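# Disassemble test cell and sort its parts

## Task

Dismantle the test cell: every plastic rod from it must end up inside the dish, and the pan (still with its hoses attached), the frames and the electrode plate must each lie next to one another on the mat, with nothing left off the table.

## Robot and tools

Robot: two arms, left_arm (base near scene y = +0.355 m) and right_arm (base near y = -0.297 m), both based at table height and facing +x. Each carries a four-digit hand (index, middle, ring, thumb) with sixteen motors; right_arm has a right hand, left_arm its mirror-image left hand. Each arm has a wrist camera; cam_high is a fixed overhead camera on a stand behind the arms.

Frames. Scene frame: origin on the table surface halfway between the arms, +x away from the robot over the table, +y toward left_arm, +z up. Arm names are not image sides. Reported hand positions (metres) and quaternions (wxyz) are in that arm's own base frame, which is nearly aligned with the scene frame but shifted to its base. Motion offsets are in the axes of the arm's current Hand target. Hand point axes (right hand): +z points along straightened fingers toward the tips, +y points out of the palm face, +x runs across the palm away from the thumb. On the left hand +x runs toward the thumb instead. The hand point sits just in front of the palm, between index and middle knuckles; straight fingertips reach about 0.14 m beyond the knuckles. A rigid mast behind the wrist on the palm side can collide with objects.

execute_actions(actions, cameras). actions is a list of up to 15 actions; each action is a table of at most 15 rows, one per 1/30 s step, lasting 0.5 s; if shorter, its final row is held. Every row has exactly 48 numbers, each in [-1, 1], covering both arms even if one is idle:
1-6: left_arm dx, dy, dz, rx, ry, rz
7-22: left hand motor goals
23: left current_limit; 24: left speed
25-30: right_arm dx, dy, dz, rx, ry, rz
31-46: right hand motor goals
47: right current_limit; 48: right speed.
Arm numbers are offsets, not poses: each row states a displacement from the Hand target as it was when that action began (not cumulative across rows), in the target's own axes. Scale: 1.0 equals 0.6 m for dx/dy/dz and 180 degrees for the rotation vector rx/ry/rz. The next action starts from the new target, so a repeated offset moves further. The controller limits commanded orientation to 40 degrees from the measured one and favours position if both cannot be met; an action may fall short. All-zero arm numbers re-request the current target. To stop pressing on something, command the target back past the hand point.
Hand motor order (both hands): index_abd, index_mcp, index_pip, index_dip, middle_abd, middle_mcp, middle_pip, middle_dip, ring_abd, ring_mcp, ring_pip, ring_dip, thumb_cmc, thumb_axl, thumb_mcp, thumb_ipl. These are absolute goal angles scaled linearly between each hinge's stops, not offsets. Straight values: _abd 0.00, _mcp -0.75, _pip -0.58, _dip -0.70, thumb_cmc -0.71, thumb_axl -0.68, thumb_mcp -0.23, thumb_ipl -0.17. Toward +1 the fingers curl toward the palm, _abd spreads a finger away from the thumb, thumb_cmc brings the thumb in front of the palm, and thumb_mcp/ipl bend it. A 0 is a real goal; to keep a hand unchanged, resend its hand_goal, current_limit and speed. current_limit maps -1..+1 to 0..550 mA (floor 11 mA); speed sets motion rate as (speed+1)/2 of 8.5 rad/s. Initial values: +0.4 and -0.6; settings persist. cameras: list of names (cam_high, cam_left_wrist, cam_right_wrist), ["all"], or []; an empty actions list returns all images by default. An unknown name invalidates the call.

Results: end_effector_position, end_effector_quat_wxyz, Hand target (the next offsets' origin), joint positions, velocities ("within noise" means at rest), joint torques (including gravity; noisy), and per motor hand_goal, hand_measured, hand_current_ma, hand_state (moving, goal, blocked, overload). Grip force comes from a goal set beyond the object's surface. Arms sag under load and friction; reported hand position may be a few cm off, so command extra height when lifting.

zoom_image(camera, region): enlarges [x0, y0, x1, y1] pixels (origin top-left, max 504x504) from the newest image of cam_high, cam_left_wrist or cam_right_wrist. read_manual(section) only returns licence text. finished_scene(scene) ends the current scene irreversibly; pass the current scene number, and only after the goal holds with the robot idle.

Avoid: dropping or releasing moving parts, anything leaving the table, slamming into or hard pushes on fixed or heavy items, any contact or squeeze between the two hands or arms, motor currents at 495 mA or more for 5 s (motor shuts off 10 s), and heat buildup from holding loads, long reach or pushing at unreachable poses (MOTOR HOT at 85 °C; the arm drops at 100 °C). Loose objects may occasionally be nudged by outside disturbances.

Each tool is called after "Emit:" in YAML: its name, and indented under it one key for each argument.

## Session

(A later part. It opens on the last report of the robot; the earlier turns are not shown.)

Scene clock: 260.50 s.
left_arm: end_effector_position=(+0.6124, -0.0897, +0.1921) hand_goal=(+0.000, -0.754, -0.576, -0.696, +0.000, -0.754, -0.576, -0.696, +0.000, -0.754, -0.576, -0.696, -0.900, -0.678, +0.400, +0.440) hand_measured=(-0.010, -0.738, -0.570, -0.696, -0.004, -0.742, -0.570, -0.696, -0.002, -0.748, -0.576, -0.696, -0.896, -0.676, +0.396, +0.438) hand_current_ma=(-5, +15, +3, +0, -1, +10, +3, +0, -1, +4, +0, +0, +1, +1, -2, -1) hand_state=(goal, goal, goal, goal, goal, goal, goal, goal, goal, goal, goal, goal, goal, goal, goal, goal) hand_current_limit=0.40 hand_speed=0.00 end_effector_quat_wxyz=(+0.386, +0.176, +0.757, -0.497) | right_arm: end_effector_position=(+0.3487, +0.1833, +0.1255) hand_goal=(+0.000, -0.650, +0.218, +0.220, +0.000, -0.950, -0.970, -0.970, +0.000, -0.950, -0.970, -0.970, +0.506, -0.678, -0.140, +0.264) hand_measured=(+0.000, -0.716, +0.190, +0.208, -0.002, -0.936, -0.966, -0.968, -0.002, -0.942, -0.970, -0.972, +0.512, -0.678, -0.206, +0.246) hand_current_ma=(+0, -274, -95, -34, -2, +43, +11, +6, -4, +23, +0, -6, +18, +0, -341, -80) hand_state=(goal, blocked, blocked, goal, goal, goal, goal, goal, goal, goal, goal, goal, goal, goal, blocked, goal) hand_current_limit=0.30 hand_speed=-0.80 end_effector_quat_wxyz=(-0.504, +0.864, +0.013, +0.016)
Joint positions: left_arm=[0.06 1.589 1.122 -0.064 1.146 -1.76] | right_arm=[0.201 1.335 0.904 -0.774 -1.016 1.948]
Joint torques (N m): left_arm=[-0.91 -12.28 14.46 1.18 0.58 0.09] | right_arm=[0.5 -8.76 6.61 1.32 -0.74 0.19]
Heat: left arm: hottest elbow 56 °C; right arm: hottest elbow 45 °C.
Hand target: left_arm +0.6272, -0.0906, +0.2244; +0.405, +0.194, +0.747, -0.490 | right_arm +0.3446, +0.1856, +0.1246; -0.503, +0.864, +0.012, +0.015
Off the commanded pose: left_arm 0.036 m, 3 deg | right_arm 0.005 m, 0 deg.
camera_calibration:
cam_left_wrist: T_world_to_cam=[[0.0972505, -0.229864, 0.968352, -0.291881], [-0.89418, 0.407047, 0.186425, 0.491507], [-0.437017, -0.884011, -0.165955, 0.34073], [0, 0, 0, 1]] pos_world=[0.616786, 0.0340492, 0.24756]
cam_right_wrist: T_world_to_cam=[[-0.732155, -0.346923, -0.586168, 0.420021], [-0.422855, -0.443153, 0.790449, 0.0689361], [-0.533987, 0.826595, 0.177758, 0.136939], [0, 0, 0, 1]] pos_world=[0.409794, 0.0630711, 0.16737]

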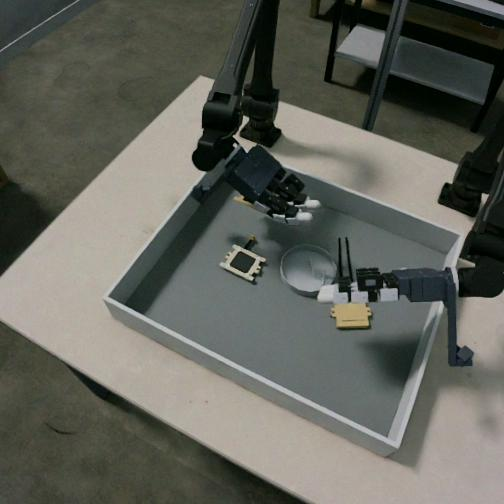

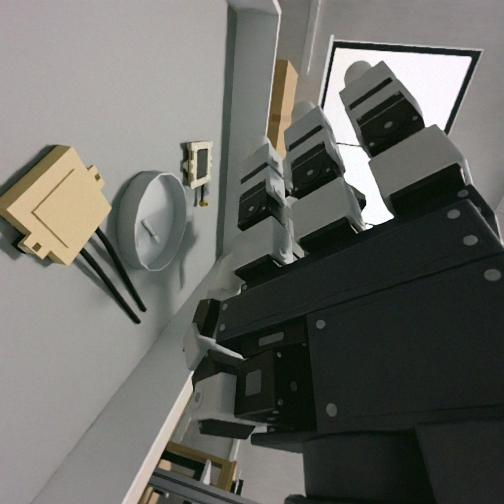

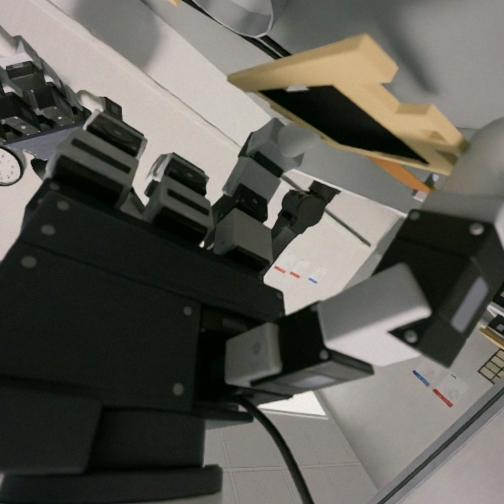

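Emit:
execute_actions:
  actions:
    - [[0,0,0,0,0,0,0,-0.754,-0.576,-0.696,0,-0.754,-0.576,-0.696,0,-0.754,-0.576,-0.696,-0.9,-0.678,0.4,0.44,0.4,0,-0.0352,0.0722,0.0418,-0.0021,-0.0059,0.0101,0,-0.65,0.2175,0.22,0,-0.95,-0.97,-0.97,0,-0.95,-0.97,-0.97,0.506,-0.677,-0.14,0.265,0.3,-0.8]]
    - [[0,0,0,0,0,0,0,-0.754,-0.576,-0.696,0,-0.754,-0.576,-0.696,0,-0.754,-0.576,-0.696,-0.9,-0.678,0.4,0.44,0.4,0,0,0.0505,0.0292,0,0,0,0,-0.65,0.2175,0.22,0,-0.95,-0.97,-0.97,0,-0.95,-0.97,-0.97,0.506,-0.677,-0.14,0.265,0.3,-0.8]]
  cameras: ["all"]

Emit:
zoom_image:
  camera: "cam_high"
  region: [180, 160, 340, 300]

Scene clock: 262.93 s.
left_arm: end_effector_position=(+0.6124, -0.0897, +0.1921) hand_goal=(+0.000, -0.754, -0.576, -0.696, +0.000, -0.754, -0.576, -0.696, +0.000, -0.754, -0.576, -0.696, -0.900, -0.678, +0.400, +0.440) hand_measured=(-0.010, -0.738, -0.570, -0.696, -0.004, -0.742, -0.570, -0.696, -0.002, -0.748, -0.576, -0.696, -0.896, -0.676, +0.396, +0.438) hand_current_ma=(-5, +15, +3, +0, -1, +10, +3, +0, -1, +4, +0, +0, +1, +1, -2, -1) hand_state=(goal, goal, goal, goal, goal, goal, goal, goal, goal, goal, goal, goal, goal, goal, goal, goal) hand_current_limit=0.40 hand_speed=0.00 end_effector_quat_wxyz=(+0.386, +0.176, +0.757, -0.497) | right_arm: end_effector_position=(+0.3283, +0.1830, +0.0455) hand_goal=(+0.000, -0.650, +0.218, +0.220, +0.000, -0.950, -0.970, -0.970, +0.000, -0.950, -0.970, -0.970, +0.506, -0.678, -0.140, +0.264) hand_measured=(+0.000, -0.716, +0.190, +0.208, -0.002, -0.936, -0.966, -0.968, -0.002, -0.942, -0.970, -0.972, +0.512, -0.678, -0.206, +0.246) hand_current_ma=(+0, -272, -95, -34, -2, +43, +11, +6, -4, +23, +0, -6, +18, +0, -341, -80) hand_state=(goal, blocked, blocked, goal, goal, goal, goal, goal, goal, goal, goal, goal, goal, goal, blocked, goal) hand_current_limit=0.30 hand_speed=-0.80 end_effector_quat_wxyz=(-0.502, +0.865, +0.006, +0.007)
Joint positions: left_arm=[0.06 1.589 1.122 -0.064 1.146 -1.76] | right_arm=[0.212 1.422 0.742 -0.528 -1.011 1.971]
Joint torques (N m): left_arm=[-0.85 -12.28 14.43 1.17 0.59 0.11] | right_arm=[0.56 -6.95 6.09 1.25 -0.79 0.17]
Heat: left arm: hottest elbow 56 °C; right arm: hottest elbow 45 °C.
Hand target: left_arm +0.6272, -0.0906, +0.2244; +0.405, +0.194, +0.747, -0.490 | right_arm +0.3252, +0.1860, +0.0387; -0.500, +0.866, +0.003, -0.001
Off the commanded pose: left_arm 0.036 m, 3 deg | right_arm 0.008 m, 1 deg.
camera_calibration:
cam_left_wrist: T_world_to_cam=[[0.0972505, -0.229864, 0.968352, -0.291881], [-0.89418, 0.407047, 0.186425, 0.491507], [-0.437017, -0.884011, -0.165955, 0.34073], [0, 0, 0, 1]] pos_world=[0.616786, 0.0340492, 0.24756]
cam_right_wrist: T_world_to_cam=[[-0.74548, -0.347521, -0.568761, 0.361756], [-0.406683, -0.438916, 0.801225, 0.11693], [-0.528081, 0.828602, 0.185872, 0.137786], [0, 0, 0, 1]] pos_world=[0.389998, 0.0628702, 0.0864553]

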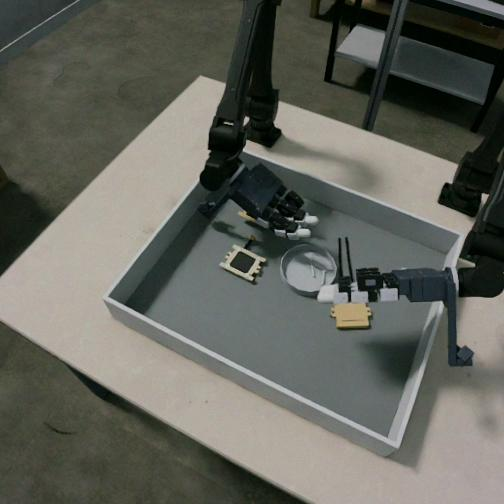

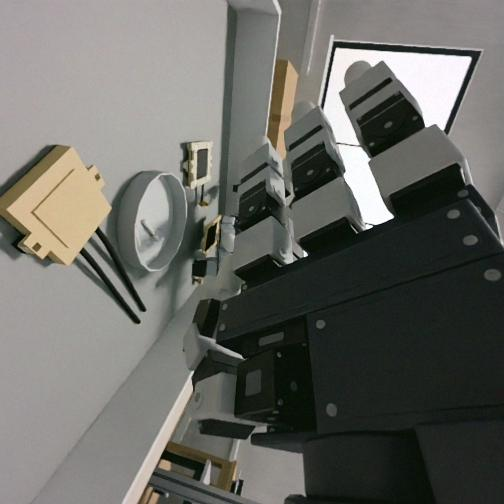

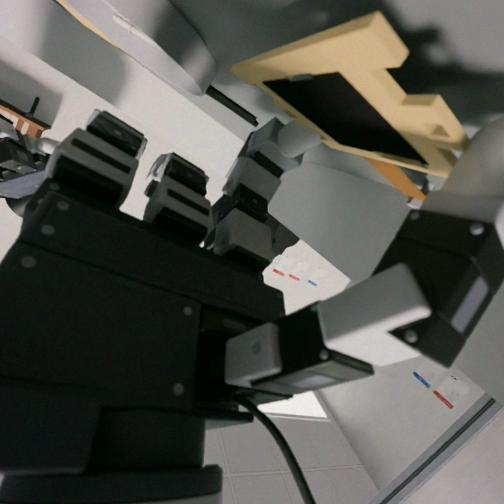

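Scaled by 3.150 from the camera's 504x504 image, which has a finer 720x720 frame.

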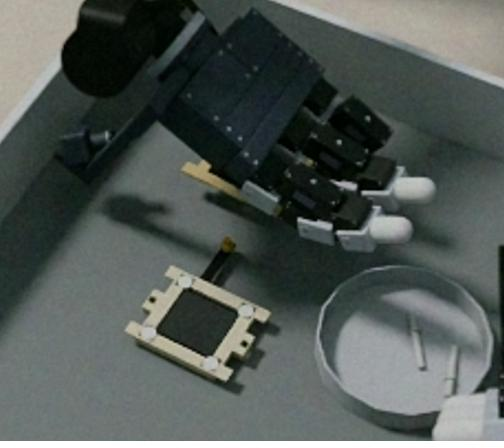

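Emit:
execute_actions:
  actions:
    - [[0,0,0,0,0,0,0,-0.754,-0.576,-0.696,0,-0.754,-0.576,-0.696,0,-0.754,-0.576,-0.696,-0.9,-0.678,0.4,0.44,0.4,0,0,0.013,0.0075,0,0,0,0,-0.65,0.2175,0.22,0,-0.95,-0.97,-0.97,0,-0.95,-0.97,-0.97,0.506,-0.677,-0.14,0.265,0.3,-0.8]]
  cameras: ["cam_left_wrist","cam_right_wrist"]

Emit:
zoom_image:
  camera: "cam_left_wrist"
  region: [160, 180, 280, 300]

Emit:
zoom_image:
  camera: "cam_right_wrist"
  region: [140, 0, 504, 260]

Scene clock: 264.00 s.
left_arm: end_effector_position=(+0.6124, -0.0897, +0.1921) hand_goal=(+0.000, -0.754, -0.576, -0.696, +0.000, -0.754, -0.576, -0.696, +0.000, -0.754, -0.576, -0.696, -0.900, -0.678, +0.400, +0.440) hand_measured=(-0.010, -0.738, -0.570, -0.696, -0.004, -0.742, -0.570, -0.696, -0.002, -0.748, -0.576, -0.696, -0.896, -0.676, +0.396, +0.438) hand_current_ma=(-5, +15, +3, +0, -1, +10, +3, +0, -1, +4, +0, +0, +1, +1, -2, -1) hand_state=(goal, goal, goal, goal, goal, goal, goal, goal, goal, goal, goal, goal, goal, goal, goal, goal) hand_current_limit=0.40 hand_speed=0.00 end_effector_quat_wxyz=(+0.386, +0.176, +0.757, -0.497) | right_arm: end_effector_position=(+0.3309, +0.1836, +0.0400) hand_goal=(+0.000, -0.650, +0.218, +0.220, +0.000, -0.950, -0.970, -0.970, +0.000, -0.950, -0.970, -0.970, +0.506, -0.678, -0.140, +0.264) hand_measured=(+0.000, -0.716, +0.190, +0.208, -0.002, -0.936, -0.966, -0.968, -0.002, -0.942, -0.970, -0.972, +0.512, -0.678, -0.206, +0.246) hand_current_ma=(+0, -272, -95, -34, -2, +43, +11, +6, -4, +23, +0, -6, +18, +0, -341, -80) hand_state=(goal, blocked, blocked, goal, goal, goal, goal, goal, goal, goal, goal, goal, goal, goal, blocked, goal) hand_current_limit=0.30 hand_speed=-0.80 end_effector_quat_wxyz=(-0.503, +0.864, +0.008, +0.011)
Joint positions: left_arm=[0.06 1.589 1.122 -0.064 1.146 -1.76] | right_arm=[0.212 1.435 0.737 -0.499 -1.011 1.972]
Joint torques (N m): left_arm=[-0.97 -12.22 14.43 1.2 0.59 0.1] | right_arm=[0.56 -6.71 5.65 1.32 -0.78 0.16]
Heat: left arm: hottest elbow 56 °C; right arm: hottest elbow 45 °C.
Hand target: left_arm +0.6272, -0.0906, +0.2244; +0.405, +0.194, +0.747, -0.490 | right_arm +0.3252, +0.1860, +0.0297; -0.500, +0.866, +0.003, -0.001
Off the commanded pose: left_arm 0.036 m, 3 deg | right_arm 0.012 m, 2 deg.
camera_calibration:
cam_left_wrist: T_world_to_cam=[[0.0972505, -0.229864, 0.968352, -0.291881], [-0.89418, 0.407047, 0.186425, 0.491507], [-0.437017, -0.884011, -0.165955, 0.34073], [0, 0, 0, 1]] pos_world=[0.616786, 0.0340492, 0.24756]
cam_right_wrist: T_world_to_cam=[[-0.740427, -0.34605, -0.576209, 0.359201], [-0.414071, -0.44044, 0.796592, 0.125495], [-0.529446, 0.828409, 0.182824, 0.140275], [0, 0, 0, 1]] pos_world=[0.392194, 0.0633691, 0.0813609]
Images, in order (width x height): cam_left_wrist 504x504, cam_right_wrist 504x504.

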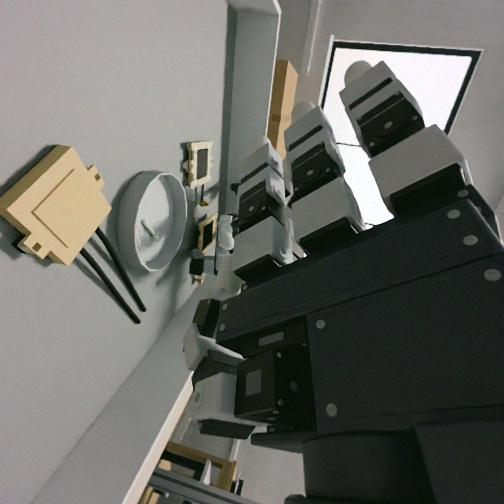

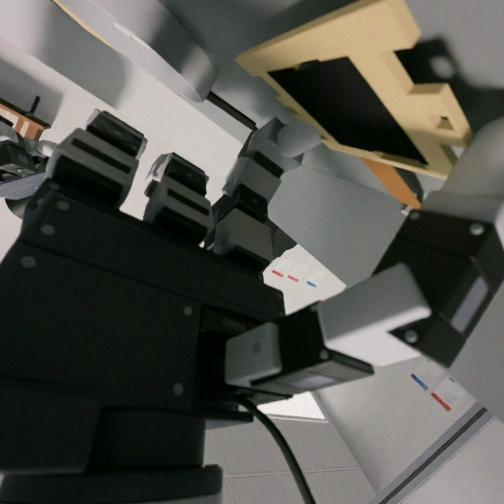

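Scaled by 4.200 from the camera's 504x504 image, which has a finer 720x720 frame.

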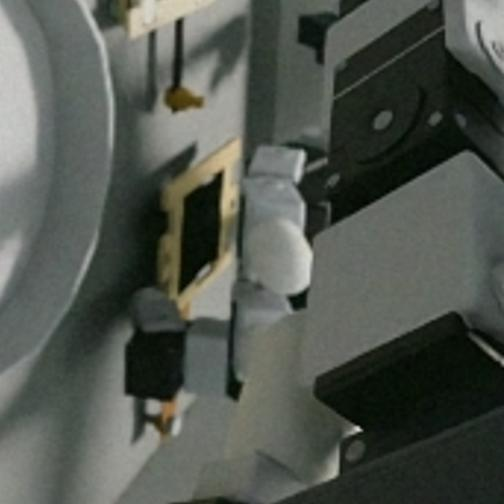

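Scaled by 1.385 from the camera's 504x504 image, which has a finer 720x720 frame.

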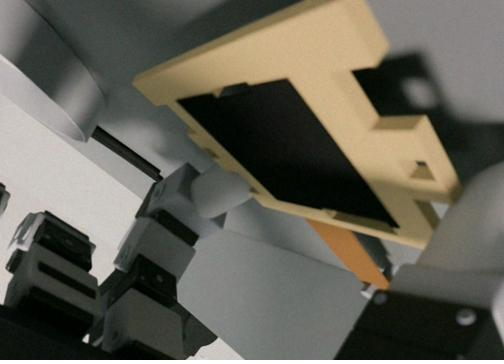

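Emit:
execute_actions:
  actions:
    - [[0,0,0,0,0,0,0,-0.754,-0.576,-0.696,0,-0.754,-0.576,-0.696,0,-0.754,-0.576,-0.696,-0.9,-0.678,0.4,0.44,0.4,0,0,0.0115,0.0066,0,0,0,0,-0.65,0.2175,0.22,0,-0.95,-0.97,-0.97,0,-0.95,-0.97,-0.97,0.506,-0.677,-0.14,0.265,0.3,-0.8]]
  cameras: ["cam_left_wrist","cam_right_wrist"]

Emit:
zoom_image:
  camera: "cam_right_wrist"
  region: [140, 0, 504, 260]

Scene clock: 268.57 s.
left_arm: end_effector_position=(+0.6124, -0.0897, +0.1921) hand_goal=(+0.000, -0.754, -0.576, -0.696, +0.000, -0.754, -0.576, -0.696, +0.000, -0.754, -0.576, -0.696, -0.900, -0.678, +0.400, +0.440) hand_measured=(-0.010, -0.738, -0.570, -0.696, -0.004, -0.742, -0.570, -0.696, -0.002, -0.748, -0.576, -0.696, -0.896, -0.676, +0.396, +0.438) hand_current_ma=(-5, +15, +3, +0, -1, +10, +3, +0, -1, +4, +0, +0, +1, +1, -2, -1) hand_state=(goal, goal, goal, goal, goal, goal, goal, goal, goal, goal, goal, goal, goal, goal, goal, goal) hand_current_limit=0.40 hand_speed=0.00 end_effector_quat_wxyz=(+0.386, +0.176, +0.757, -0.497) | right_arm: end_effector_position=(+0.3321, +0.1843, +0.0362) hand_goal=(+0.000, -0.650, +0.218, +0.220, +0.000, -0.950, -0.970, -0.970, +0.000, -0.950, -0.970, -0.970, +0.506, -0.678, -0.140, +0.264) hand_measured=(+0.000, -0.716, +0.190, +0.214, -0.002, -0.936, -0.966, -0.968, -0.002, -0.942, -0.970, -0.972, +0.514, -0.678, -0.206, +0.244) hand_current_ma=(+1, -270, -95, -16, -2, +43, +11, +6, -4, +24, +0, -6, +21, +0, -341, -85) hand_state=(goal, blocked, blocked, goal, goal, goal, goal, goal, goal, goal, goal, goal, goal, goal, blocked, goal) hand_current_limit=0.30 hand_speed=-0.80 end_effector_quat_wxyz=(-0.504, +0.864, +0.007, +0.012)
Joint positions: left_arm=[0.06 1.589 1.122 -0.064 1.146 -1.76] | right_arm=[0.212 1.445 0.732 -0.476 -1.012 1.98]
Joint torques (N m): left_arm=[-0.97 -12.28 14.45 1.18 0.58 0.1] | right_arm=[0.56 -6.3 5.29 1.44 -0.73 0.1]
Heat: left arm: hottest elbow 56 °C; right arm: hottest elbow 45 °C.
Hand target: left_arm +0.6272, -0.0906, +0.2244; +0.405, +0.194, +0.747, -0.490 | right_arm +0.3253, +0.1860, +0.0218; -0.500, +0.866, +0.003, -0.001
Off the commanded pose: left_arm 0.036 m, 3 deg | right_arm 0.016 m, 2 deg.
camera_calibration:
cam_left_wrist: T_world_to_cam=[[0.0972505, -0.229864, 0.968352, -0.291881], [-0.89418, 0.407047, 0.186425, 0.491507], [-0.437017, -0.884011, -0.165955, 0.34073], [0, 0, 0, 1]] pos_world=[0.616786, 0.0340492, 0.24756]
cam_right_wrist: T_world_to_cam=[[-0.74128, -0.341847, -0.57762, 0.357645], [-0.416098, -0.441208, 0.795109, 0.130263], [-0.526656, 0.829744, 0.184817, 0.139884], [0, 0, 0, 1]] pos_world=[0.392988, 0.0636646, 0.0771569]
Images, in order (width x height): cam_left_wrist 504x504, cam_right_wrist 504x504.

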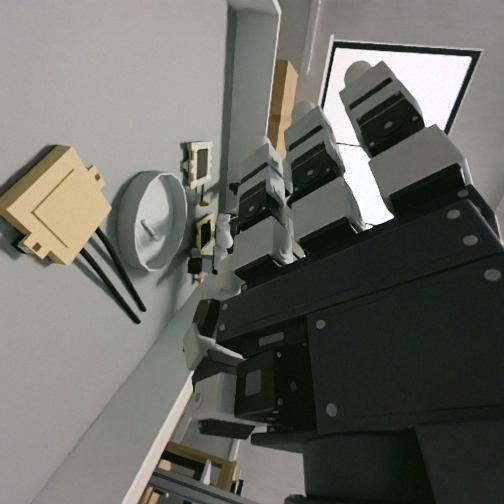

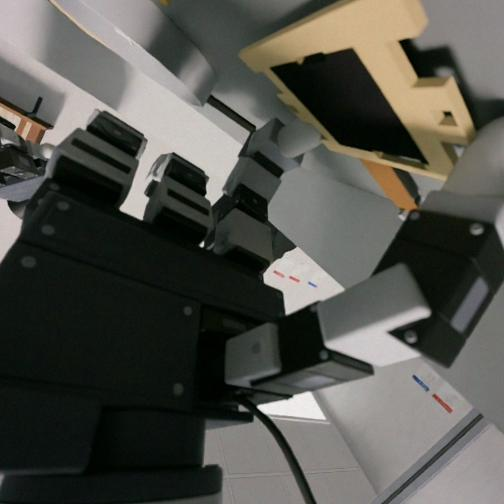

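Scaled by 1.385 from the camera's 504x504 image, which has a finer 720x720 frame.

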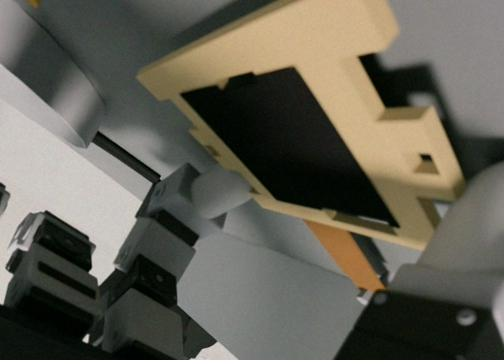

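Emit:
execute_actions:
  actions:
    - [[0,0,0,0,0,0,0,-0.754,-0.576,-0.696,0,-0.754,-0.576,-0.696,0,-0.754,-0.576,-0.696,-0.9,-0.678,0.4,0.44,0.4,0,0.005,-0.0173,-0.01,0,0,0,0,-0.7,0.2175,0.22,0,-0.95,-0.97,-0.97,0,-0.95,-0.97,-0.97,0.506,-0.677,-0.185,0.265,0.3,-0.93]]
    - [[0,0,0,0,0,0,0,-0.754,-0.576,-0.696,0,-0.754,-0.576,-0.696,0,-0.754,-0.576,-0.696,-0.9,-0.678,0.4,0.44,0.4,0,0,0,0,0,0,0,0,-0.76,0.2175,0.22,0,-0.95,-0.97,-0.97,0,-0.95,-0.97,-0.97,0.506,-0.677,-0.235,0.265,0.3,-0.93]]
    - [[0,0,0,0,0,0,0,-0.754,-0.576,-0.696,0,-0.754,-0.576,-0.696,0,-0.754,-0.576,-0.696,-0.9,-0.678,0.4,0.44,0.4,0,0,0,0,0,0,0,0,-0.83,0.2175,0.22,0,-0.95,-0.97,-0.97,0,-0.95,-0.97,-0.97,0.506,-0.677,-0.3,0.265,0.3,-0.9]]
    - [[0,0,0,0,0,0,0,-0.754,-0.576,-0.696,0,-0.754,-0.576,-0.696,0,-0.754,-0.576,-0.696,-0.9,-0.678,0.4,0.44,0.4,0,0,0,0,0,0,0,0,-0.88,0.2175,0.22,0,-0.95,-0.97,-0.97,0,-0.95,-0.97,-0.97,0.506,-0.677,-0.337,0.265,0.3,-0.85]]
  cameras: ["cam_left_wrist","cam_right_wrist"]

Emit:
zoom_image:
  camera: "cam_right_wrist"
  region: [140, 0, 504, 260]

Scene clock: 271.43 s.
left_arm: end_effector_position=(+0.6124, -0.0897, +0.1921) hand_goal=(+0.000, -0.754, -0.576, -0.696, +0.000, -0.754, -0.576, -0.696, +0.000, -0.754, -0.576, -0.696, -0.900, -0.678, +0.400, +0.440) hand_measured=(-0.010, -0.738, -0.570, -0.696, -0.004, -0.742, -0.570, -0.696, -0.002, -0.748, -0.576, -0.696, -0.896, -0.676, +0.396, +0.438) hand_current_ma=(-5, +15, +3, +0, -1, +10, +3, +0, -1, +4, +0, +0, +1, +1, -2, -1) hand_state=(goal, goal, goal, goal, goal, goal, goal, goal, goal, goal, goal, goal, goal, goal, goal, goal) hand_current_limit=0.40 hand_speed=0.00 end_effector_quat_wxyz=(+0.386, +0.176, +0.757, -0.497) | right_arm: end_effector_position=(+0.3288, +0.1836, +0.0357) hand_goal=(+0.000, -0.880, +0.218, +0.220, +0.000, -0.950, -0.970, -0.970, +0.000, -0.950, -0.970, -0.970, +0.506, -0.678, -0.338, +0.264) hand_measured=(+0.002, -0.862, +0.216, +0.216, -0.002, -0.936, -0.966, -0.968, -0.002, -0.942, -0.970, -0.972, +0.512, -0.678, -0.332, +0.262) hand_current_ma=(+3, +59, -5, -9, -2, +43, +11, +6, -4, +24, +0, -6, +14, +2, +20, -7) hand_state=(goal, goal, goal, goal, goal, goal, goal, goal, goal, goal, goal, goal, goal, goal, goal, goal) hand_current_limit=0.30 hand_speed=-0.85 end_effector_quat_wxyz=(-0.503, +0.864, +0.003, +0.006)
Joint positions: left_arm=[0.06 1.589 1.122 -0.064 1.146 -1.76] | right_arm=[0.212 1.445 0.732 -0.491 -1.012 1.98]
Joint torques (N m): left_arm=[-0.97 -12.22 14.43 1.17 0.58 0.1] | right_arm=[0.44 -7.47 6.82 0.53 -0.76 0.08]
Heat: left arm: hottest elbow 57 °C; right arm: hottest elbow 45 °C.
Hand target: left_arm +0.6272, -0.0906, +0.2244; +0.405, +0.194, +0.747, -0.490 | right_arm +0.3282, +0.1860, +0.0338; -0.500, +0.866, +0.003, -0.001
Off the commanded pose: left_arm 0.036 m, 3 deg | right_arm 0.003 m, 1 deg.
camera_calibration:
cam_left_wrist: T_world_to_cam=[[0.0972505, -0.229864, 0.968352, -0.291881], [-0.89418, 0.407047, 0.186425, 0.491507], [-0.437017, -0.884011, -0.165955, 0.34073], [0, 0, 0, 1]] pos_world=[0.616786, 0.0340492, 0.24756]
cam_right_wrist: T_world_to_cam=[[-0.749582, -0.343574, -0.565759, 0.357306], [-0.404527, -0.438749, 0.802407, 0.124453], [-0.523912, 0.830335, 0.189893, 0.137654], [0, 0, 0, 1]] pos_world=[0.390293, 0.0630657, 0.0761476]
Images, in order (width x height): cam_left_wrist 504x504, cam_right_wrist 504x504.

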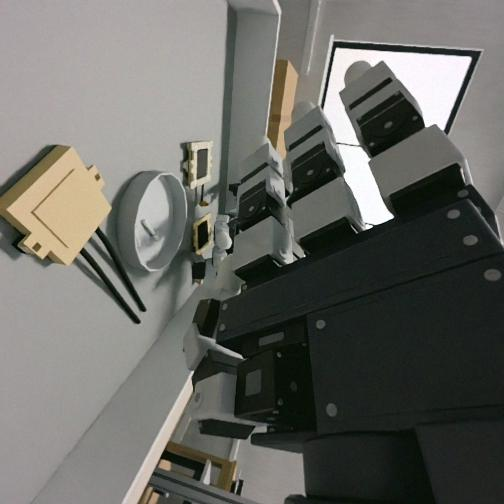

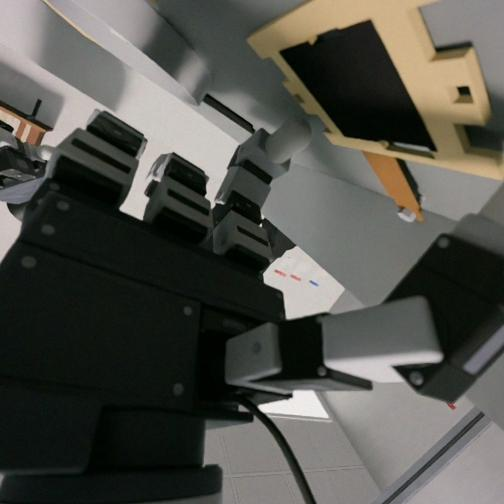

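Scaled by 1.385 from the camera's 504x504 image, which has a finer 720x720 frame.

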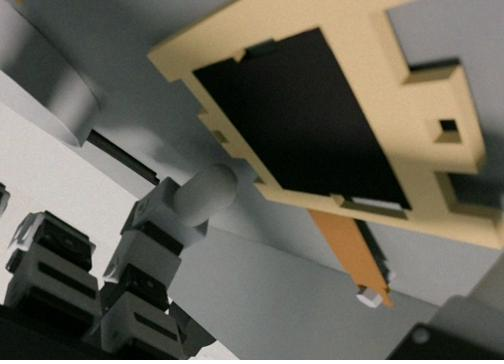

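Emit:
execute_actions:
  actions:
    - [[0,0,0,0,0,0,0,-0.754,-0.576,-0.696,0,-0.754,-0.576,-0.696,0,-0.754,-0.576,-0.696,-0.9,-0.678,0.4,0.44,0.4,0,0.015,-0.05,-0.0289,0.0021,0.0059,-0.0101,0,-0.9,0.2175,0.22,0,-0.95,-0.97,-0.97,0,-0.95,-0.97,-0.97,0.506,-0.677,-0.36,0.265,0.3,-0.7]]
    - [[0,0,0,0,0,0,0,-0.754,-0.576,-0.696,0,-0.754,-0.576,-0.696,0,-0.754,-0.576,-0.696,-0.9,-0.678,0.4,0.44,0.4,0,0.0018,-0.0724,-0.0412,0,0,0,0,-0.9,0.2175,0.22,0,-0.95,-0.97,-0.97,0,-0.95,-0.97,-0.97,0.506,-0.677,-0.36,0.265,0.3,-0.7]]
    - [[0,0,0,0,0,0,0,-0.754,-0.576,-0.696,0,-0.754,-0.576,-0.696,0,-0.754,-0.576,-0.696,-0.9,-0.678,0.4,0.44,0.4,0,0.0018,-0.0724,-0.0412,0,0,0,0,-0.9,0.2175,0.22,0,-0.95,-0.97,-0.97,0,-0.95,-0.97,-0.97,0.506,-0.677,-0.36,0.265,0.3,-0.7]]
  cameras: ["all"]

Emit:
zoom_image:
  camera: "cam_high"
  region: [180, 160, 340, 300]

Emit:
zoom_image:
  camera: "cam_left_wrist"
  region: [160, 130, 260, 290]

Scene clock: 273.93 s.
left_arm: end_effector_position=(+0.6124, -0.0897, +0.1921) hand_goal=(+0.000, -0.754, -0.576, -0.696, +0.000, -0.754, -0.576, -0.696, +0.000, -0.754, -0.576, -0.696, -0.900, -0.678, +0.400, +0.440) hand_measured=(-0.010, -0.738, -0.570, -0.696, -0.004, -0.742, -0.570, -0.696, -0.002, -0.748, -0.576, -0.696, -0.896, -0.676, +0.396, +0.438) hand_current_ma=(-5, +15, +3, +0, -1, +10, +3, +0, -1, +4, +0, +0, +1, +1, -2, -1) hand_state=(goal, goal, goal, goal, goal, goal, goal, goal, goal, goal, goal, goal, goal, goal, goal, goal) hand_current_limit=0.40 hand_speed=0.00 end_effector_quat_wxyz=(+0.386, +0.176, +0.757, -0.497) | right_arm: end_effector_position=(+0.3231, +0.1820, +0.1543) hand_goal=(+0.000, -0.900, +0.218, +0.220, +0.000, -0.950, -0.970, -0.970, +0.000, -0.950, -0.970, -0.970, +0.506, -0.678, -0.360, +0.264) hand_measured=(+0.002, -0.884, +0.216, +0.216, -0.002, -0.936, -0.966, -0.968, -0.002, -0.942, -0.970, -0.972, +0.510, -0.678, -0.354, +0.262) hand_current_ma=(+3, +53, -4, -9, -2, +43, +11, +6, -4, +25, +0, -6, +12, +2, +20, -7) hand_state=(goal, goal, goal, goal, goal, goal, goal, goal, goal, goal, goal, goal, goal, goal, goal, goal) hand_current_limit=0.30 hand_speed=-0.70 end_effector_quat_wxyz=(-0.501, +0.865, +0.001, +0.003)
Joint positions: left_arm=[0.06 1.589 1.122 -0.064 1.146 -1.76] | right_arm=[0.212 1.248 0.908 -0.872 -1.011 1.98]
Joint torques (N m): left_arm=[-0.85 -12.28 14.45 1.17 0.58 0.1] | right_arm=[0.03 -6.71 10.66 0.58 -0.86 0.02]
Heat: left arm: hottest elbow 57 °C; right arm: hottest elbow 45 °C.
Hand target: left_arm +0.6272, -0.0906, +0.2244; +0.405, +0.194, +0.747, -0.490 | right_arm +0.3355, +0.1860, +0.1684; -0.503, +0.864, +0.012, +0.015
Off the commanded pose: left_arm 0.036 m, 3 deg | right_arm 0.019 m, 2 deg.
camera_calibration:
cam_left_wrist: T_world_to_cam=[[0.0972505, -0.229864, 0.968352, -0.291881], [-0.89418, 0.407047, 0.186425, 0.491507], [-0.437017, -0.884011, -0.165955, 0.34073], [0, 0, 0, 1]] pos_world=[0.616786, 0.0340492, 0.24756]
cam_right_wrist: T_world_to_cam=[[-0.753576, -0.344992, -0.559557, 0.420142], [-0.399393, -0.435807, 0.806571, 0.023442], [-0.52212, 0.831296, 0.190626, 0.11247], [0, 0, 0, 1]] pos_world=[0.384694, 0.0616662, 0.194746]

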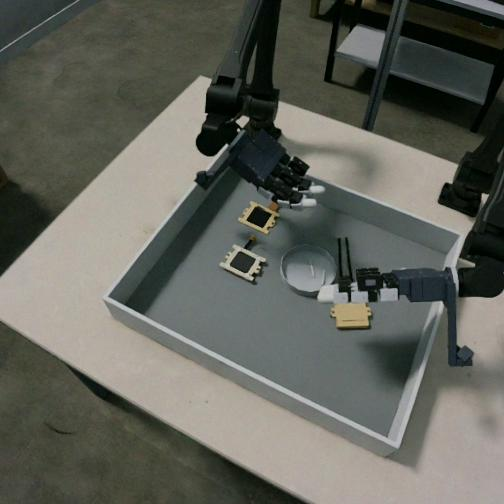

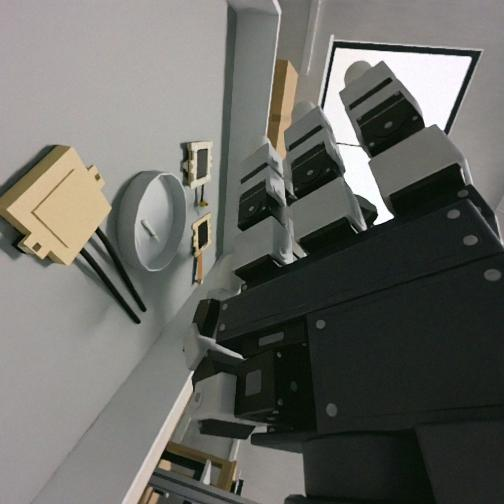

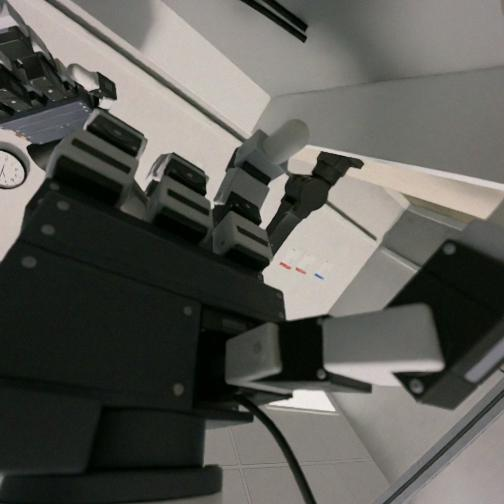

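Scaled by 3.150 from the camera's 504x504 image, which has a finer 720x720 frame.

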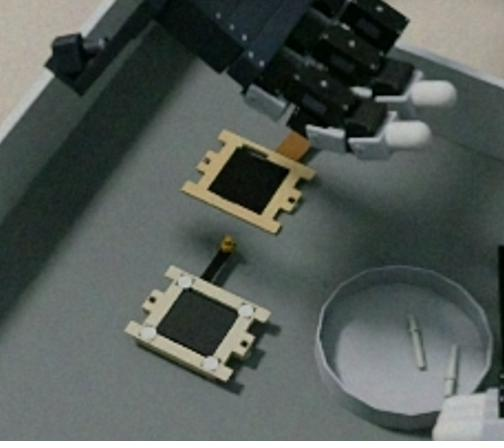

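Scaled by 3.150 from the camera's 504x504 image, which has a finer 720x720 frame.

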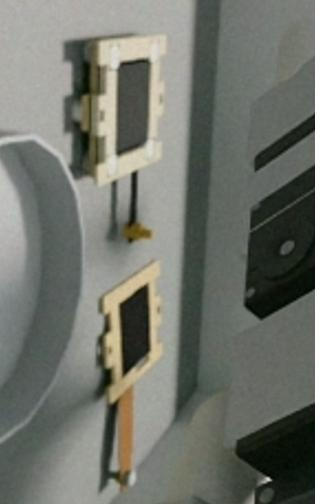

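Emit:
execute_actions:
  actions:
    - [[0.049,-0.066,0.16,0,0,0,0,-0.754,-0.576,-0.696,0,-0.754,-0.576,-0.696,0,-0.754,-0.576,-0.696,-0.9,-0.678,0.4,0.44,0.4,0,-0.02,0,0,0,0,0,0,-0.88,0.2175,0.22,0,-0.95,-0.97,-0.97,0,-0.95,-0.97,-0.97,0.506,-0.677,-0.337,0.265,0.3,-0.4]]
  cameras: ["all"]

Emit:
zoom_image:
  camera: "cam_left_wrist"
  region: [120, 120, 220, 220]

Emit:
zoom_image:
  camera: "cam_high"
  region: [200, 180, 300, 300]

Scene clock: 275.70 s.
left_arm: end_effector_position=(+0.6179, -0.1963, +0.2102) hand_goal=(+0.000, -0.754, -0.576, -0.696, +0.000, -0.754, -0.576, -0.696, +0.000, -0.754, -0.576, -0.696, -0.900, -0.678, +0.400, +0.440) hand_measured=(-0.010, -0.742, -0.572, -0.696, -0.004, -0.744, -0.572, -0.696, -0.002, -0.746, -0.576, -0.696, -0.896, -0.676, +0.396, +0.438) hand_current_ma=(-5, +9, +2, +0, -1, +8, +2, +0, -1, +5, +0, +0, +1, +1, -2, -1) hand_state=(goal, goal, goal, goal, goal, goal, goal, goal, goal, goal, goal, goal, goal, goal, goal, goal) hand_current_limit=0.40 hand_speed=0.00 end_effector_quat_wxyz=(+0.404, +0.197, +0.747, -0.489) | right_arm: end_effector_position=(+0.3225, +0.1822, +0.1604) hand_goal=(+0.000, -0.880, +0.218, +0.220, +0.000, -0.950, -0.970, -0.970, +0.000, -0.950, -0.970, -0.970, +0.506, -0.678, -0.338, +0.264) hand_measured=(+0.002, -0.874, +0.216, +0.216, -0.002, -0.936, -0.966, -0.968, -0.002, -0.942, -0.970, -0.972, +0.510, -0.678, -0.338, +0.262) hand_current_ma=(+3, +16, -4, -9, -2, +43, +11, +6, -4, +25, +0, -6, +12, +2, +0, -7) hand_state=(goal, goal, goal, goal, goal, goal, goal, goal, goal, goal, goal, goal, goal, goal, goal, goal) hand_current_limit=0.30 hand_speed=-0.40 end_effector_quat_wxyz=(-0.503, +0.864, +0.006, +0.011)
Joint positions: left_arm=[-0.152 1.589 1.122 0.121 0.958 -1.907] | right_arm=[0.213 1.23 0.908 -0.872 -1.011 1.98]
Joint torques (N m): left_arm=[-0.73 -10.87 10.47 3.02 0.25 -0.05] | right_arm=[0.56 -7.71 8.68 0.76 -0.74 0.11]
Heat: left arm: hottest elbow 57 °C; right arm: hottest elbow 45 °C.
Hand target: left_arm +0.6224, -0.1966, +0.2055; +0.405, +0.194, +0.747, -0.490 | right_arm +0.3236, +0.1859, +0.1679; -0.503, +0.864, +0.012, +0.015
Off the commanded pose: left_arm 0.007 m, 0 deg | right_arm 0.008 m, 1 deg.
camera_calibration:
cam_left_wrist: T_world_to_cam=[[0.0379517, -0.24147, 0.969666, -0.300367], [-0.899382, 0.414657, 0.13846, 0.551175], [-0.435513, -0.877355, -0.201437, 0.259705], [0, 0, 0, 1]] pos_world=[0.620222, -0.0732249, 0.267253]
cam_right_wrist: T_world_to_cam=[[-0.743184, -0.3433, -0.574301, 0.42187], [-0.413411, -0.439284, 0.797572, 0.0249503], [-0.526088, 0.830165, 0.184545, 0.113379], [0, 0, 0, 1]] pos_world=[0.383489, 0.0616656, 0.201458]

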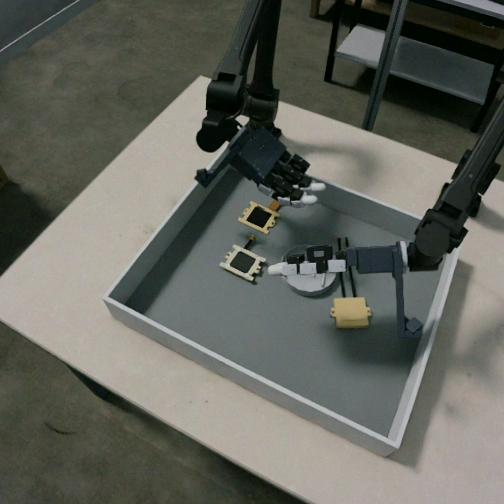

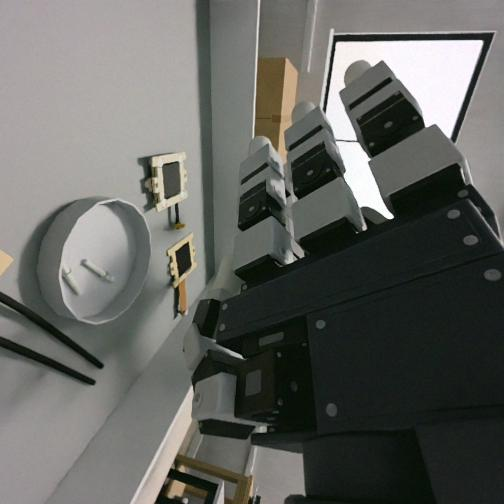

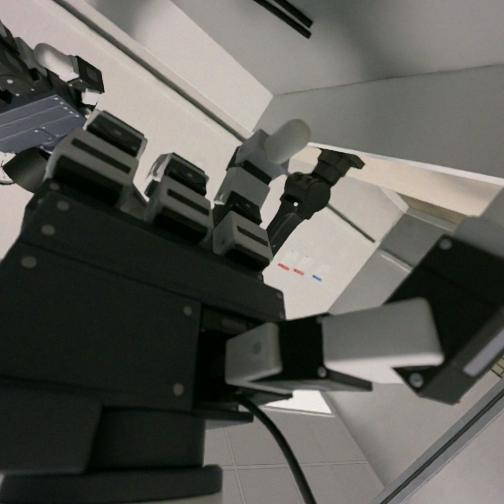

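Scaled by 5.040 from the camera's 504x504 image, which has a finer 720x720 frame.

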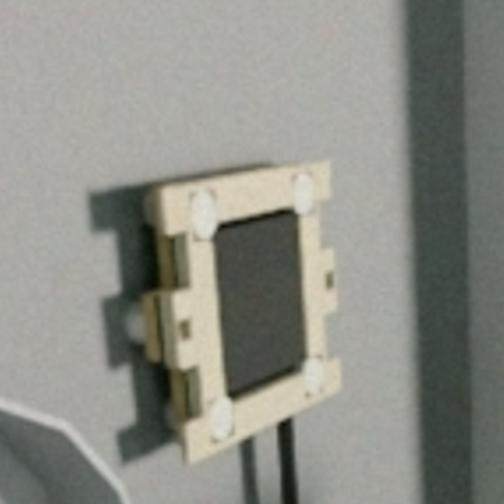

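Scaled by 4.200 from the camera's 504x504 image, which has a finer 720x720 frame.

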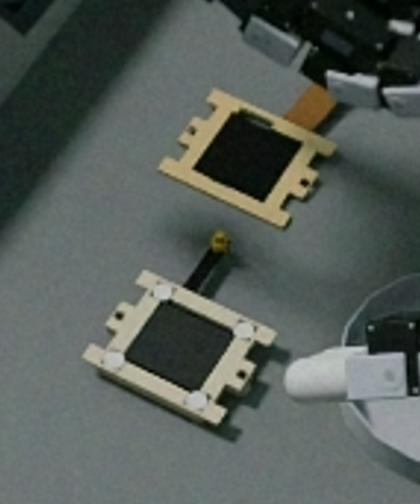

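Emit:
execute_actions:
  actions:
    - [[-0.049,0.066,-0.16,0,0,0,0,-0.754,-0.576,-0.696,0,-0.754,-0.576,-0.696,0,-0.754,-0.576,-0.696,-0.9,-0.678,0.4,0.44,0.4,0,0,0,0,0,0,0,0,-0.88,0.2175,0.22,0,-0.95,-0.97,-0.97,0,-0.95,-0.97,-0.97,0.506,-0.677,-0.337,0.265,0.3,-0.4]]
    - [[0,0,0,0,0,0,0,-0.754,-0.576,-0.696,0,-0.754,-0.576,-0.696,0,-0.754,-0.576,-0.696,-0.9,-0.678,0.4,0.44,0.4,0,0.0673,0.011,0.021,-0.0021,-0.0059,0.0101,0,-0.9,0.2175,0.22,0,-0.9,0.2175,0.22,0,-0.95,-0.97,-0.97,0.506,-0.677,-0.337,0.265,0.3,-0.4]]
    - [[0,0,0,0,0,0,0,-0.754,-0.576,-0.696,0,-0.754,-0.576,-0.696,0,-0.754,-0.576,-0.696,-0.9,-0.678,0.4,0.44,0.4,0,0.0673,0.011,0.021,0,0,0,0,-0.9,0.2175,0.22,0,-0.9,0.2175,0.22,0,-0.95,-0.97,-0.97,0.506,-0.677,-0.337,0.265,0.3,-0.4]]
    - [[0,0,0,0,0,0,0,-0.754,-0.576,-0.696,0,-0.754,-0.576,-0.696,0,-0.754,-0.576,-0.696,-0.9,-0.678,0.4,0.44,0.4,0,0.0673,0.011,0.021,0,0,0,0,-0.9,0.2175,0.22,0,-0.9,0.2175,0.22,0,-0.95,-0.97,-0.97,0.506,-0.677,-0.337,0.265,0.3,-0.4]]
    - [[0,0,0,0,0,0,0,-0.754,-0.576,-0.696,0,-0.754,-0.576,-0.696,0,-0.754,-0.576,-0.696,-0.9,-0.678,0.4,0.44,0.4,0,0.0673,0.011,0.021,0,0,0,0,-0.9,0.2175,0.22,0,-0.9,0.2175,0.22,0,-0.95,-0.97,-0.97,0.506,-0.677,-0.337,0.265,0.3,-0.4]]
  cameras: ["all"]

Emit:
zoom_image:
  camera: "cam_high"
  region: [180, 160, 340, 300]

Emit:
zoom_image:
  camera: "cam_left_wrist"
  region: [150, 110, 270, 230]

Scene clock: 282.53 s.
left_arm: end_effector_position=(+0.6120, -0.0906, +0.1939) hand_goal=(+0.000, -0.754, -0.576, -0.696, +0.000, -0.754, -0.576, -0.696, +0.000, -0.754, -0.576, -0.696, -0.900, -0.678, +0.400, +0.440) hand_measured=(-0.010, -0.746, -0.572, -0.696, -0.004, -0.744, -0.572, -0.696, -0.002, -0.746, -0.576, -0.696, -0.896, -0.676, +0.396, +0.438) hand_current_ma=(-5, +6, +1, +0, -1, +6, +2, +0, -1, +4, +0, +0, +1, +1, -2, -1) hand_state=(goal, goal, goal, goal, goal, goal, goal, goal, goal, goal, goal, goal, goal, goal, goal, goal) hand_current_limit=0.40 hand_speed=0.00 end_effector_quat_wxyz=(+0.386, +0.178, +0.757, -0.497) | right_arm: end_effector_position=(+0.4678, +0.2136, +0.1171) hand_goal=(+0.000, -0.900, +0.218, +0.220, +0.000, -0.900, +0.218, +0.220, +0.000, -0.950, -0.970, -0.970, +0.506, -0.678, -0.338, +0.264) hand_measured=(+0.002, -0.884, +0.216, +0.216, -0.002, -0.892, +0.216, +0.216, -0.002, -0.942, -0.970, -0.972, +0.508, -0.678, -0.338, +0.262) hand_current_ma=(+3, +55, -4, -9, -2, +22, -4, -7, -4, +25, +0, -6, +6, +2, +0, -7) hand_state=(goal, goal, goal, goal, goal, goal, goal, goal, goal, goal, goal, goal, goal, goal, goal, goal) hand_current_limit=0.30 hand_speed=-0.40 end_effector_quat_wxyz=(-0.498, +0.867, -0.006, -0.011)
Joint positions: left_arm=[0.058 1.586 1.122 -0.064 1.146 -1.76] | right_arm=[0.213 1.682 1.274 -0.835 -1.011 1.98]
Joint torques (N m): left_arm=[-0.79 -12.04 14.46 1.18 0.58 0.1] | right_arm=[-0.15 -11.52 10.63 0.73 -0.96 -0.03]
Heat: left arm: hottest elbow 57 °C; right arm: hottest elbow 45 °C.
Hand target: left_arm +0.6272, -0.0905, +0.2245; +0.405, +0.194, +0.747, -0.490 | right_arm +0.4853, +0.2173, +0.1215; -0.500, +0.866, +0.003, -0.001
Off the commanded pose: left_arm 0.034 m, 3 deg | right_arm 0.018 m, 1 deg.
camera_calibration:
cam_left_wrist: T_world_to_cam=[[0.0938942, -0.230178, 0.968608, -0.291805], [-0.894139, 0.408366, 0.183719, 0.491915], [-0.437835, -0.88332, -0.167468, 0.340873], [0, 0, 0, 1]] pos_world=[0.616485, 0.0330514, 0.249356]
cam_right_wrist: T_world_to_cam=[[-0.770594, -0.349299, -0.533081, 0.525107], [-0.37329, -0.430575, 0.821742, 0.109892], [-0.516565, 0.832223, 0.201409, 0.16482], [0, 0, 0, 1]] pos_world=[0.530806, 0.0935693, 0.156426]

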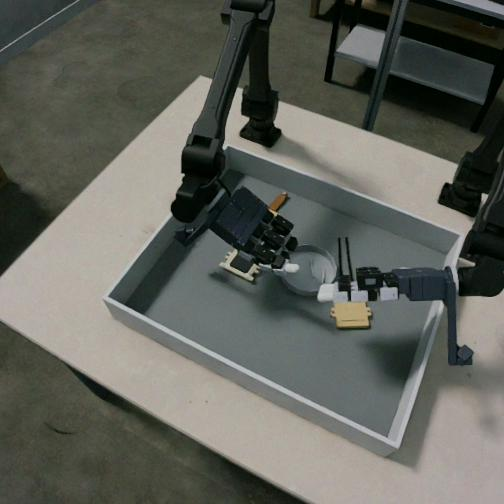

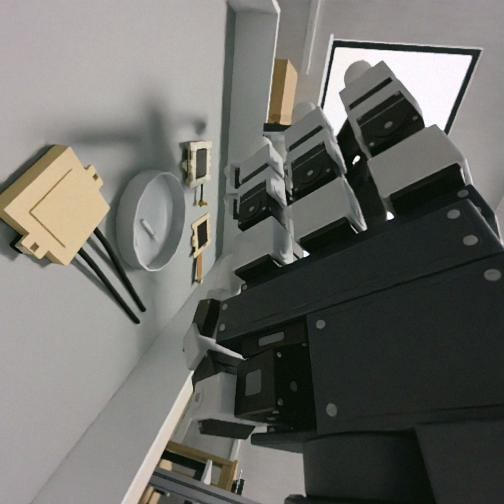

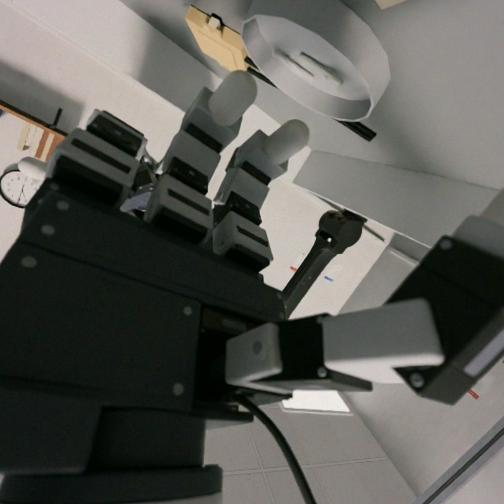

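Scaled by 3.150 from the camera's 504x504 image, which has a finer 720x720 frame.

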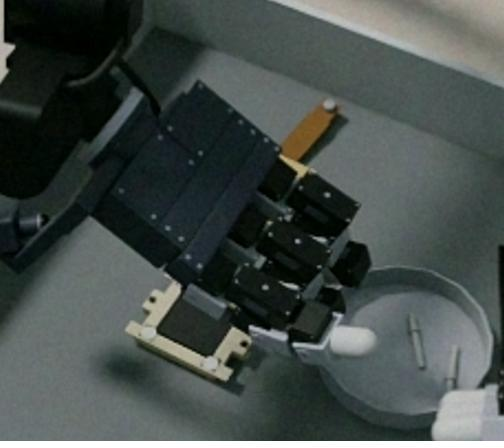

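Scaled by 4.200 from the camera's 504x504 image, which has a finer 720x720 frame.

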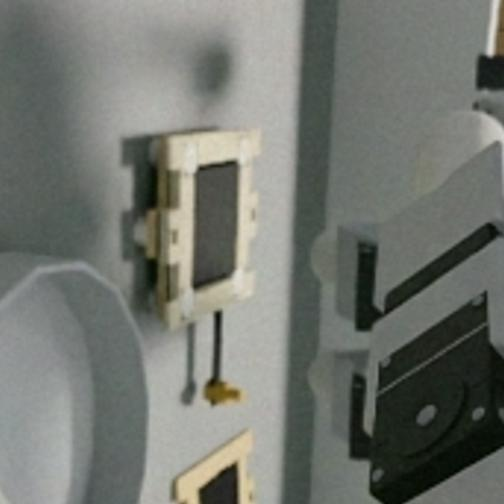

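Emit:
execute_actions:
  actions:
    - [[0,0,0,0,0,0,0,-0.754,-0.576,-0.696,0,-0.754,-0.576,-0.696,0,-0.754,-0.576,-0.696,-0.9,-0.678,0.4,0.44,0.4,0,0.0006,0.056,0.0355,0,0,0,0,-0.9,0.2175,0.22,0,-0.9,0.2175,0.22,0,-0.95,-0.97,-0.97,0.506,-0.677,-0.337,0.265,0.3,-0.4]]
    - [[0,0,0,0,0,0,0,-0.754,-0.576,-0.696,0,-0.754,-0.576,-0.696,0,-0.754,-0.576,-0.696,-0.9,-0.678,0.4,0.44,0.4,0,0.0006,0.056,0.0355,0,0,0,0,-0.9,0.2175,0.22,0,-0.9,0.2175,0.22,0,-0.95,-0.97,-0.97,0.506,-0.677,-0.337,0.265,0.3,-0.4]]
  cameras: ["cam_left_wrist","cam_right_wrist"]

Emit:
zoom_image:
  camera: "cam_left_wrist"
  region: [150, 110, 270, 230]

Emit:
zoom_image:
  camera: "cam_right_wrist"
  region: [140, 0, 504, 260]

Scene clock: 284.50 s.
left_arm: end_effector_position=(+0.6120, -0.0906, +0.1939) hand_goal=(+0.000, -0.754, -0.576, -0.696, +0.000, -0.754, -0.576, -0.696, +0.000, -0.754, -0.576, -0.696, -0.900, -0.678, +0.400, +0.440) hand_measured=(-0.010, -0.746, -0.572, -0.696, -0.004, -0.744, -0.572, -0.696, -0.002, -0.746, -0.576, -0.696, -0.896, -0.676, +0.396, +0.438) hand_current_ma=(-5, +6, +1, +0, -1, +6, +2, +0, -1, +4, +0, +0, +1, +1, -2, -1) hand_state=(goal, goal, goal, goal, goal, goal, goal, goal, goal, goal, goal, goal, goal, goal, goal, goal) hand_current_limit=0.40 hand_speed=0.00 end_effector_quat_wxyz=(+0.386, +0.178, +0.757, -0.497) | right_arm: end_effector_position=(+0.4873, +0.2178, +0.0540) hand_goal=(+0.000, -0.900, +0.218, +0.220, +0.000, -0.900, +0.218, +0.220, +0.000, -0.950, -0.970, -0.970, +0.506, -0.678, -0.338, +0.264) hand_measured=(+0.002, -0.884, +0.216, +0.216, -0.002, -0.892, +0.216, +0.216, -0.002, -0.942, -0.970, -0.972, +0.508, -0.678, -0.338, +0.262) hand_current_ma=(+3, +54, -4, -9, -2, +22, -4, -7, -4, +25, +0, -6, +6, +2, +0, -7) hand_state=(goal, goal, goal, goal, goal, goal, goal, goal, goal, goal, goal, goal, goal, goal, goal, goal) hand_current_limit=0.30 hand_speed=-0.40 end_effector_quat_wxyz=(-0.502, +0.865, +0.003, +0.005)
Joint positions: left_arm=[0.058 1.586 1.122 -0.064 1.146 -1.76] | right_arm=[0.213 1.787 1.229 -0.648 -1.011 1.98]
Joint torques (N m): left_arm=[-0.85 -12.04 14.48 1.18 0.58 0.1] | right_arm=[0.32 -12.63 6.74 1.33 -0.87 0.05]
Heat: left arm: hottest elbow 57 °C; right arm: hottest elbow 45 °C.
Hand target: left_arm +0.6272, -0.0905, +0.2245; +0.405, +0.194, +0.747, -0.490 | right_arm +0.4861, +0.2207, +0.0419; -0.500, +0.866, +0.003, -0.001
Off the commanded pose: left_arm 0.034 m, 3 deg | right_arm 0.012 m, 1 deg.
camera_calibration:
cam_left_wrist: T_world_to_cam=[[0.0938942, -0.230178, 0.968608, -0.291805], [-0.894139, 0.408366, 0.183719, 0.491915], [-0.437835, -0.88332, -0.167468, 0.340873], [0, 0, 0, 1]] pos_world=[0.616485, 0.0330514, 0.249356]
cam_right_wrist: T_world_to_cam=[[-0.750629, -0.344913, -0.563553, 0.498973], [-0.402966, -0.43696, 0.804167, 0.18766], [-0.523617, 0.830724, 0.189007, 0.188553], [0, 0, 0, 1]] pos_world=[0.548894, 0.0974666, 0.0946494]
Images, in order (width x height): cam_left_wrist 504x504, cam_right_wrist 504x504.

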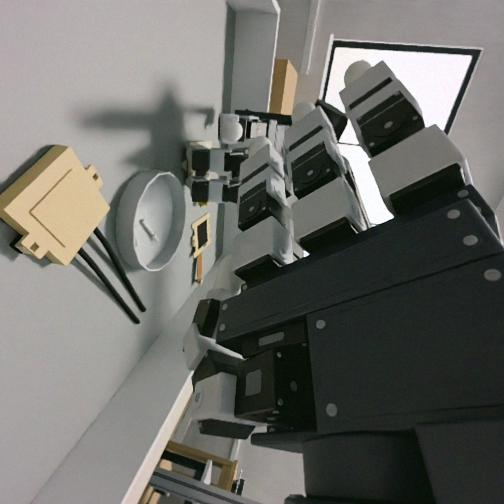

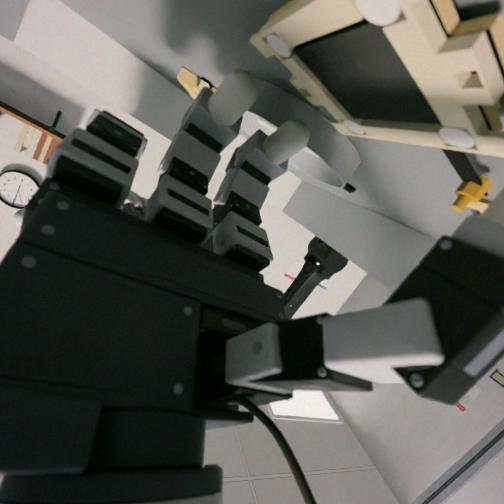

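Scaled by 4.200 from the camera's 504x504 image, which has a finer 720x720 frame.

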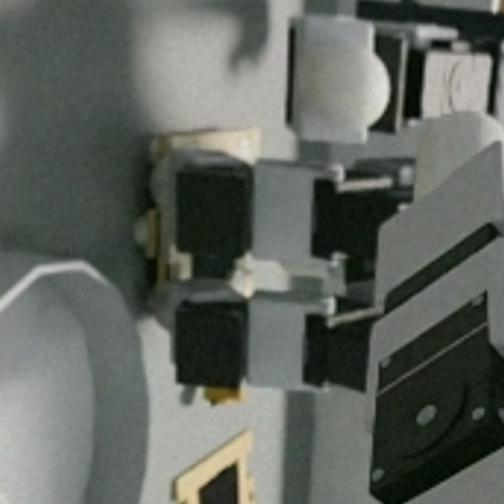

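Scaled by 1.385 from the camera's 504x504 image, which has a finer 720x720 frame.

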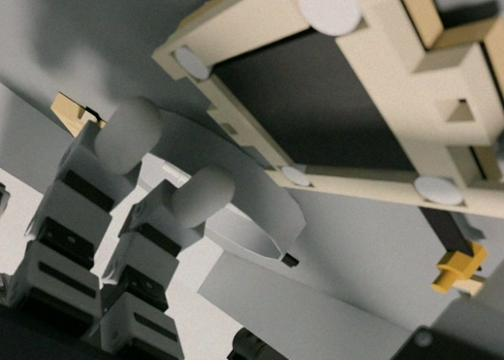

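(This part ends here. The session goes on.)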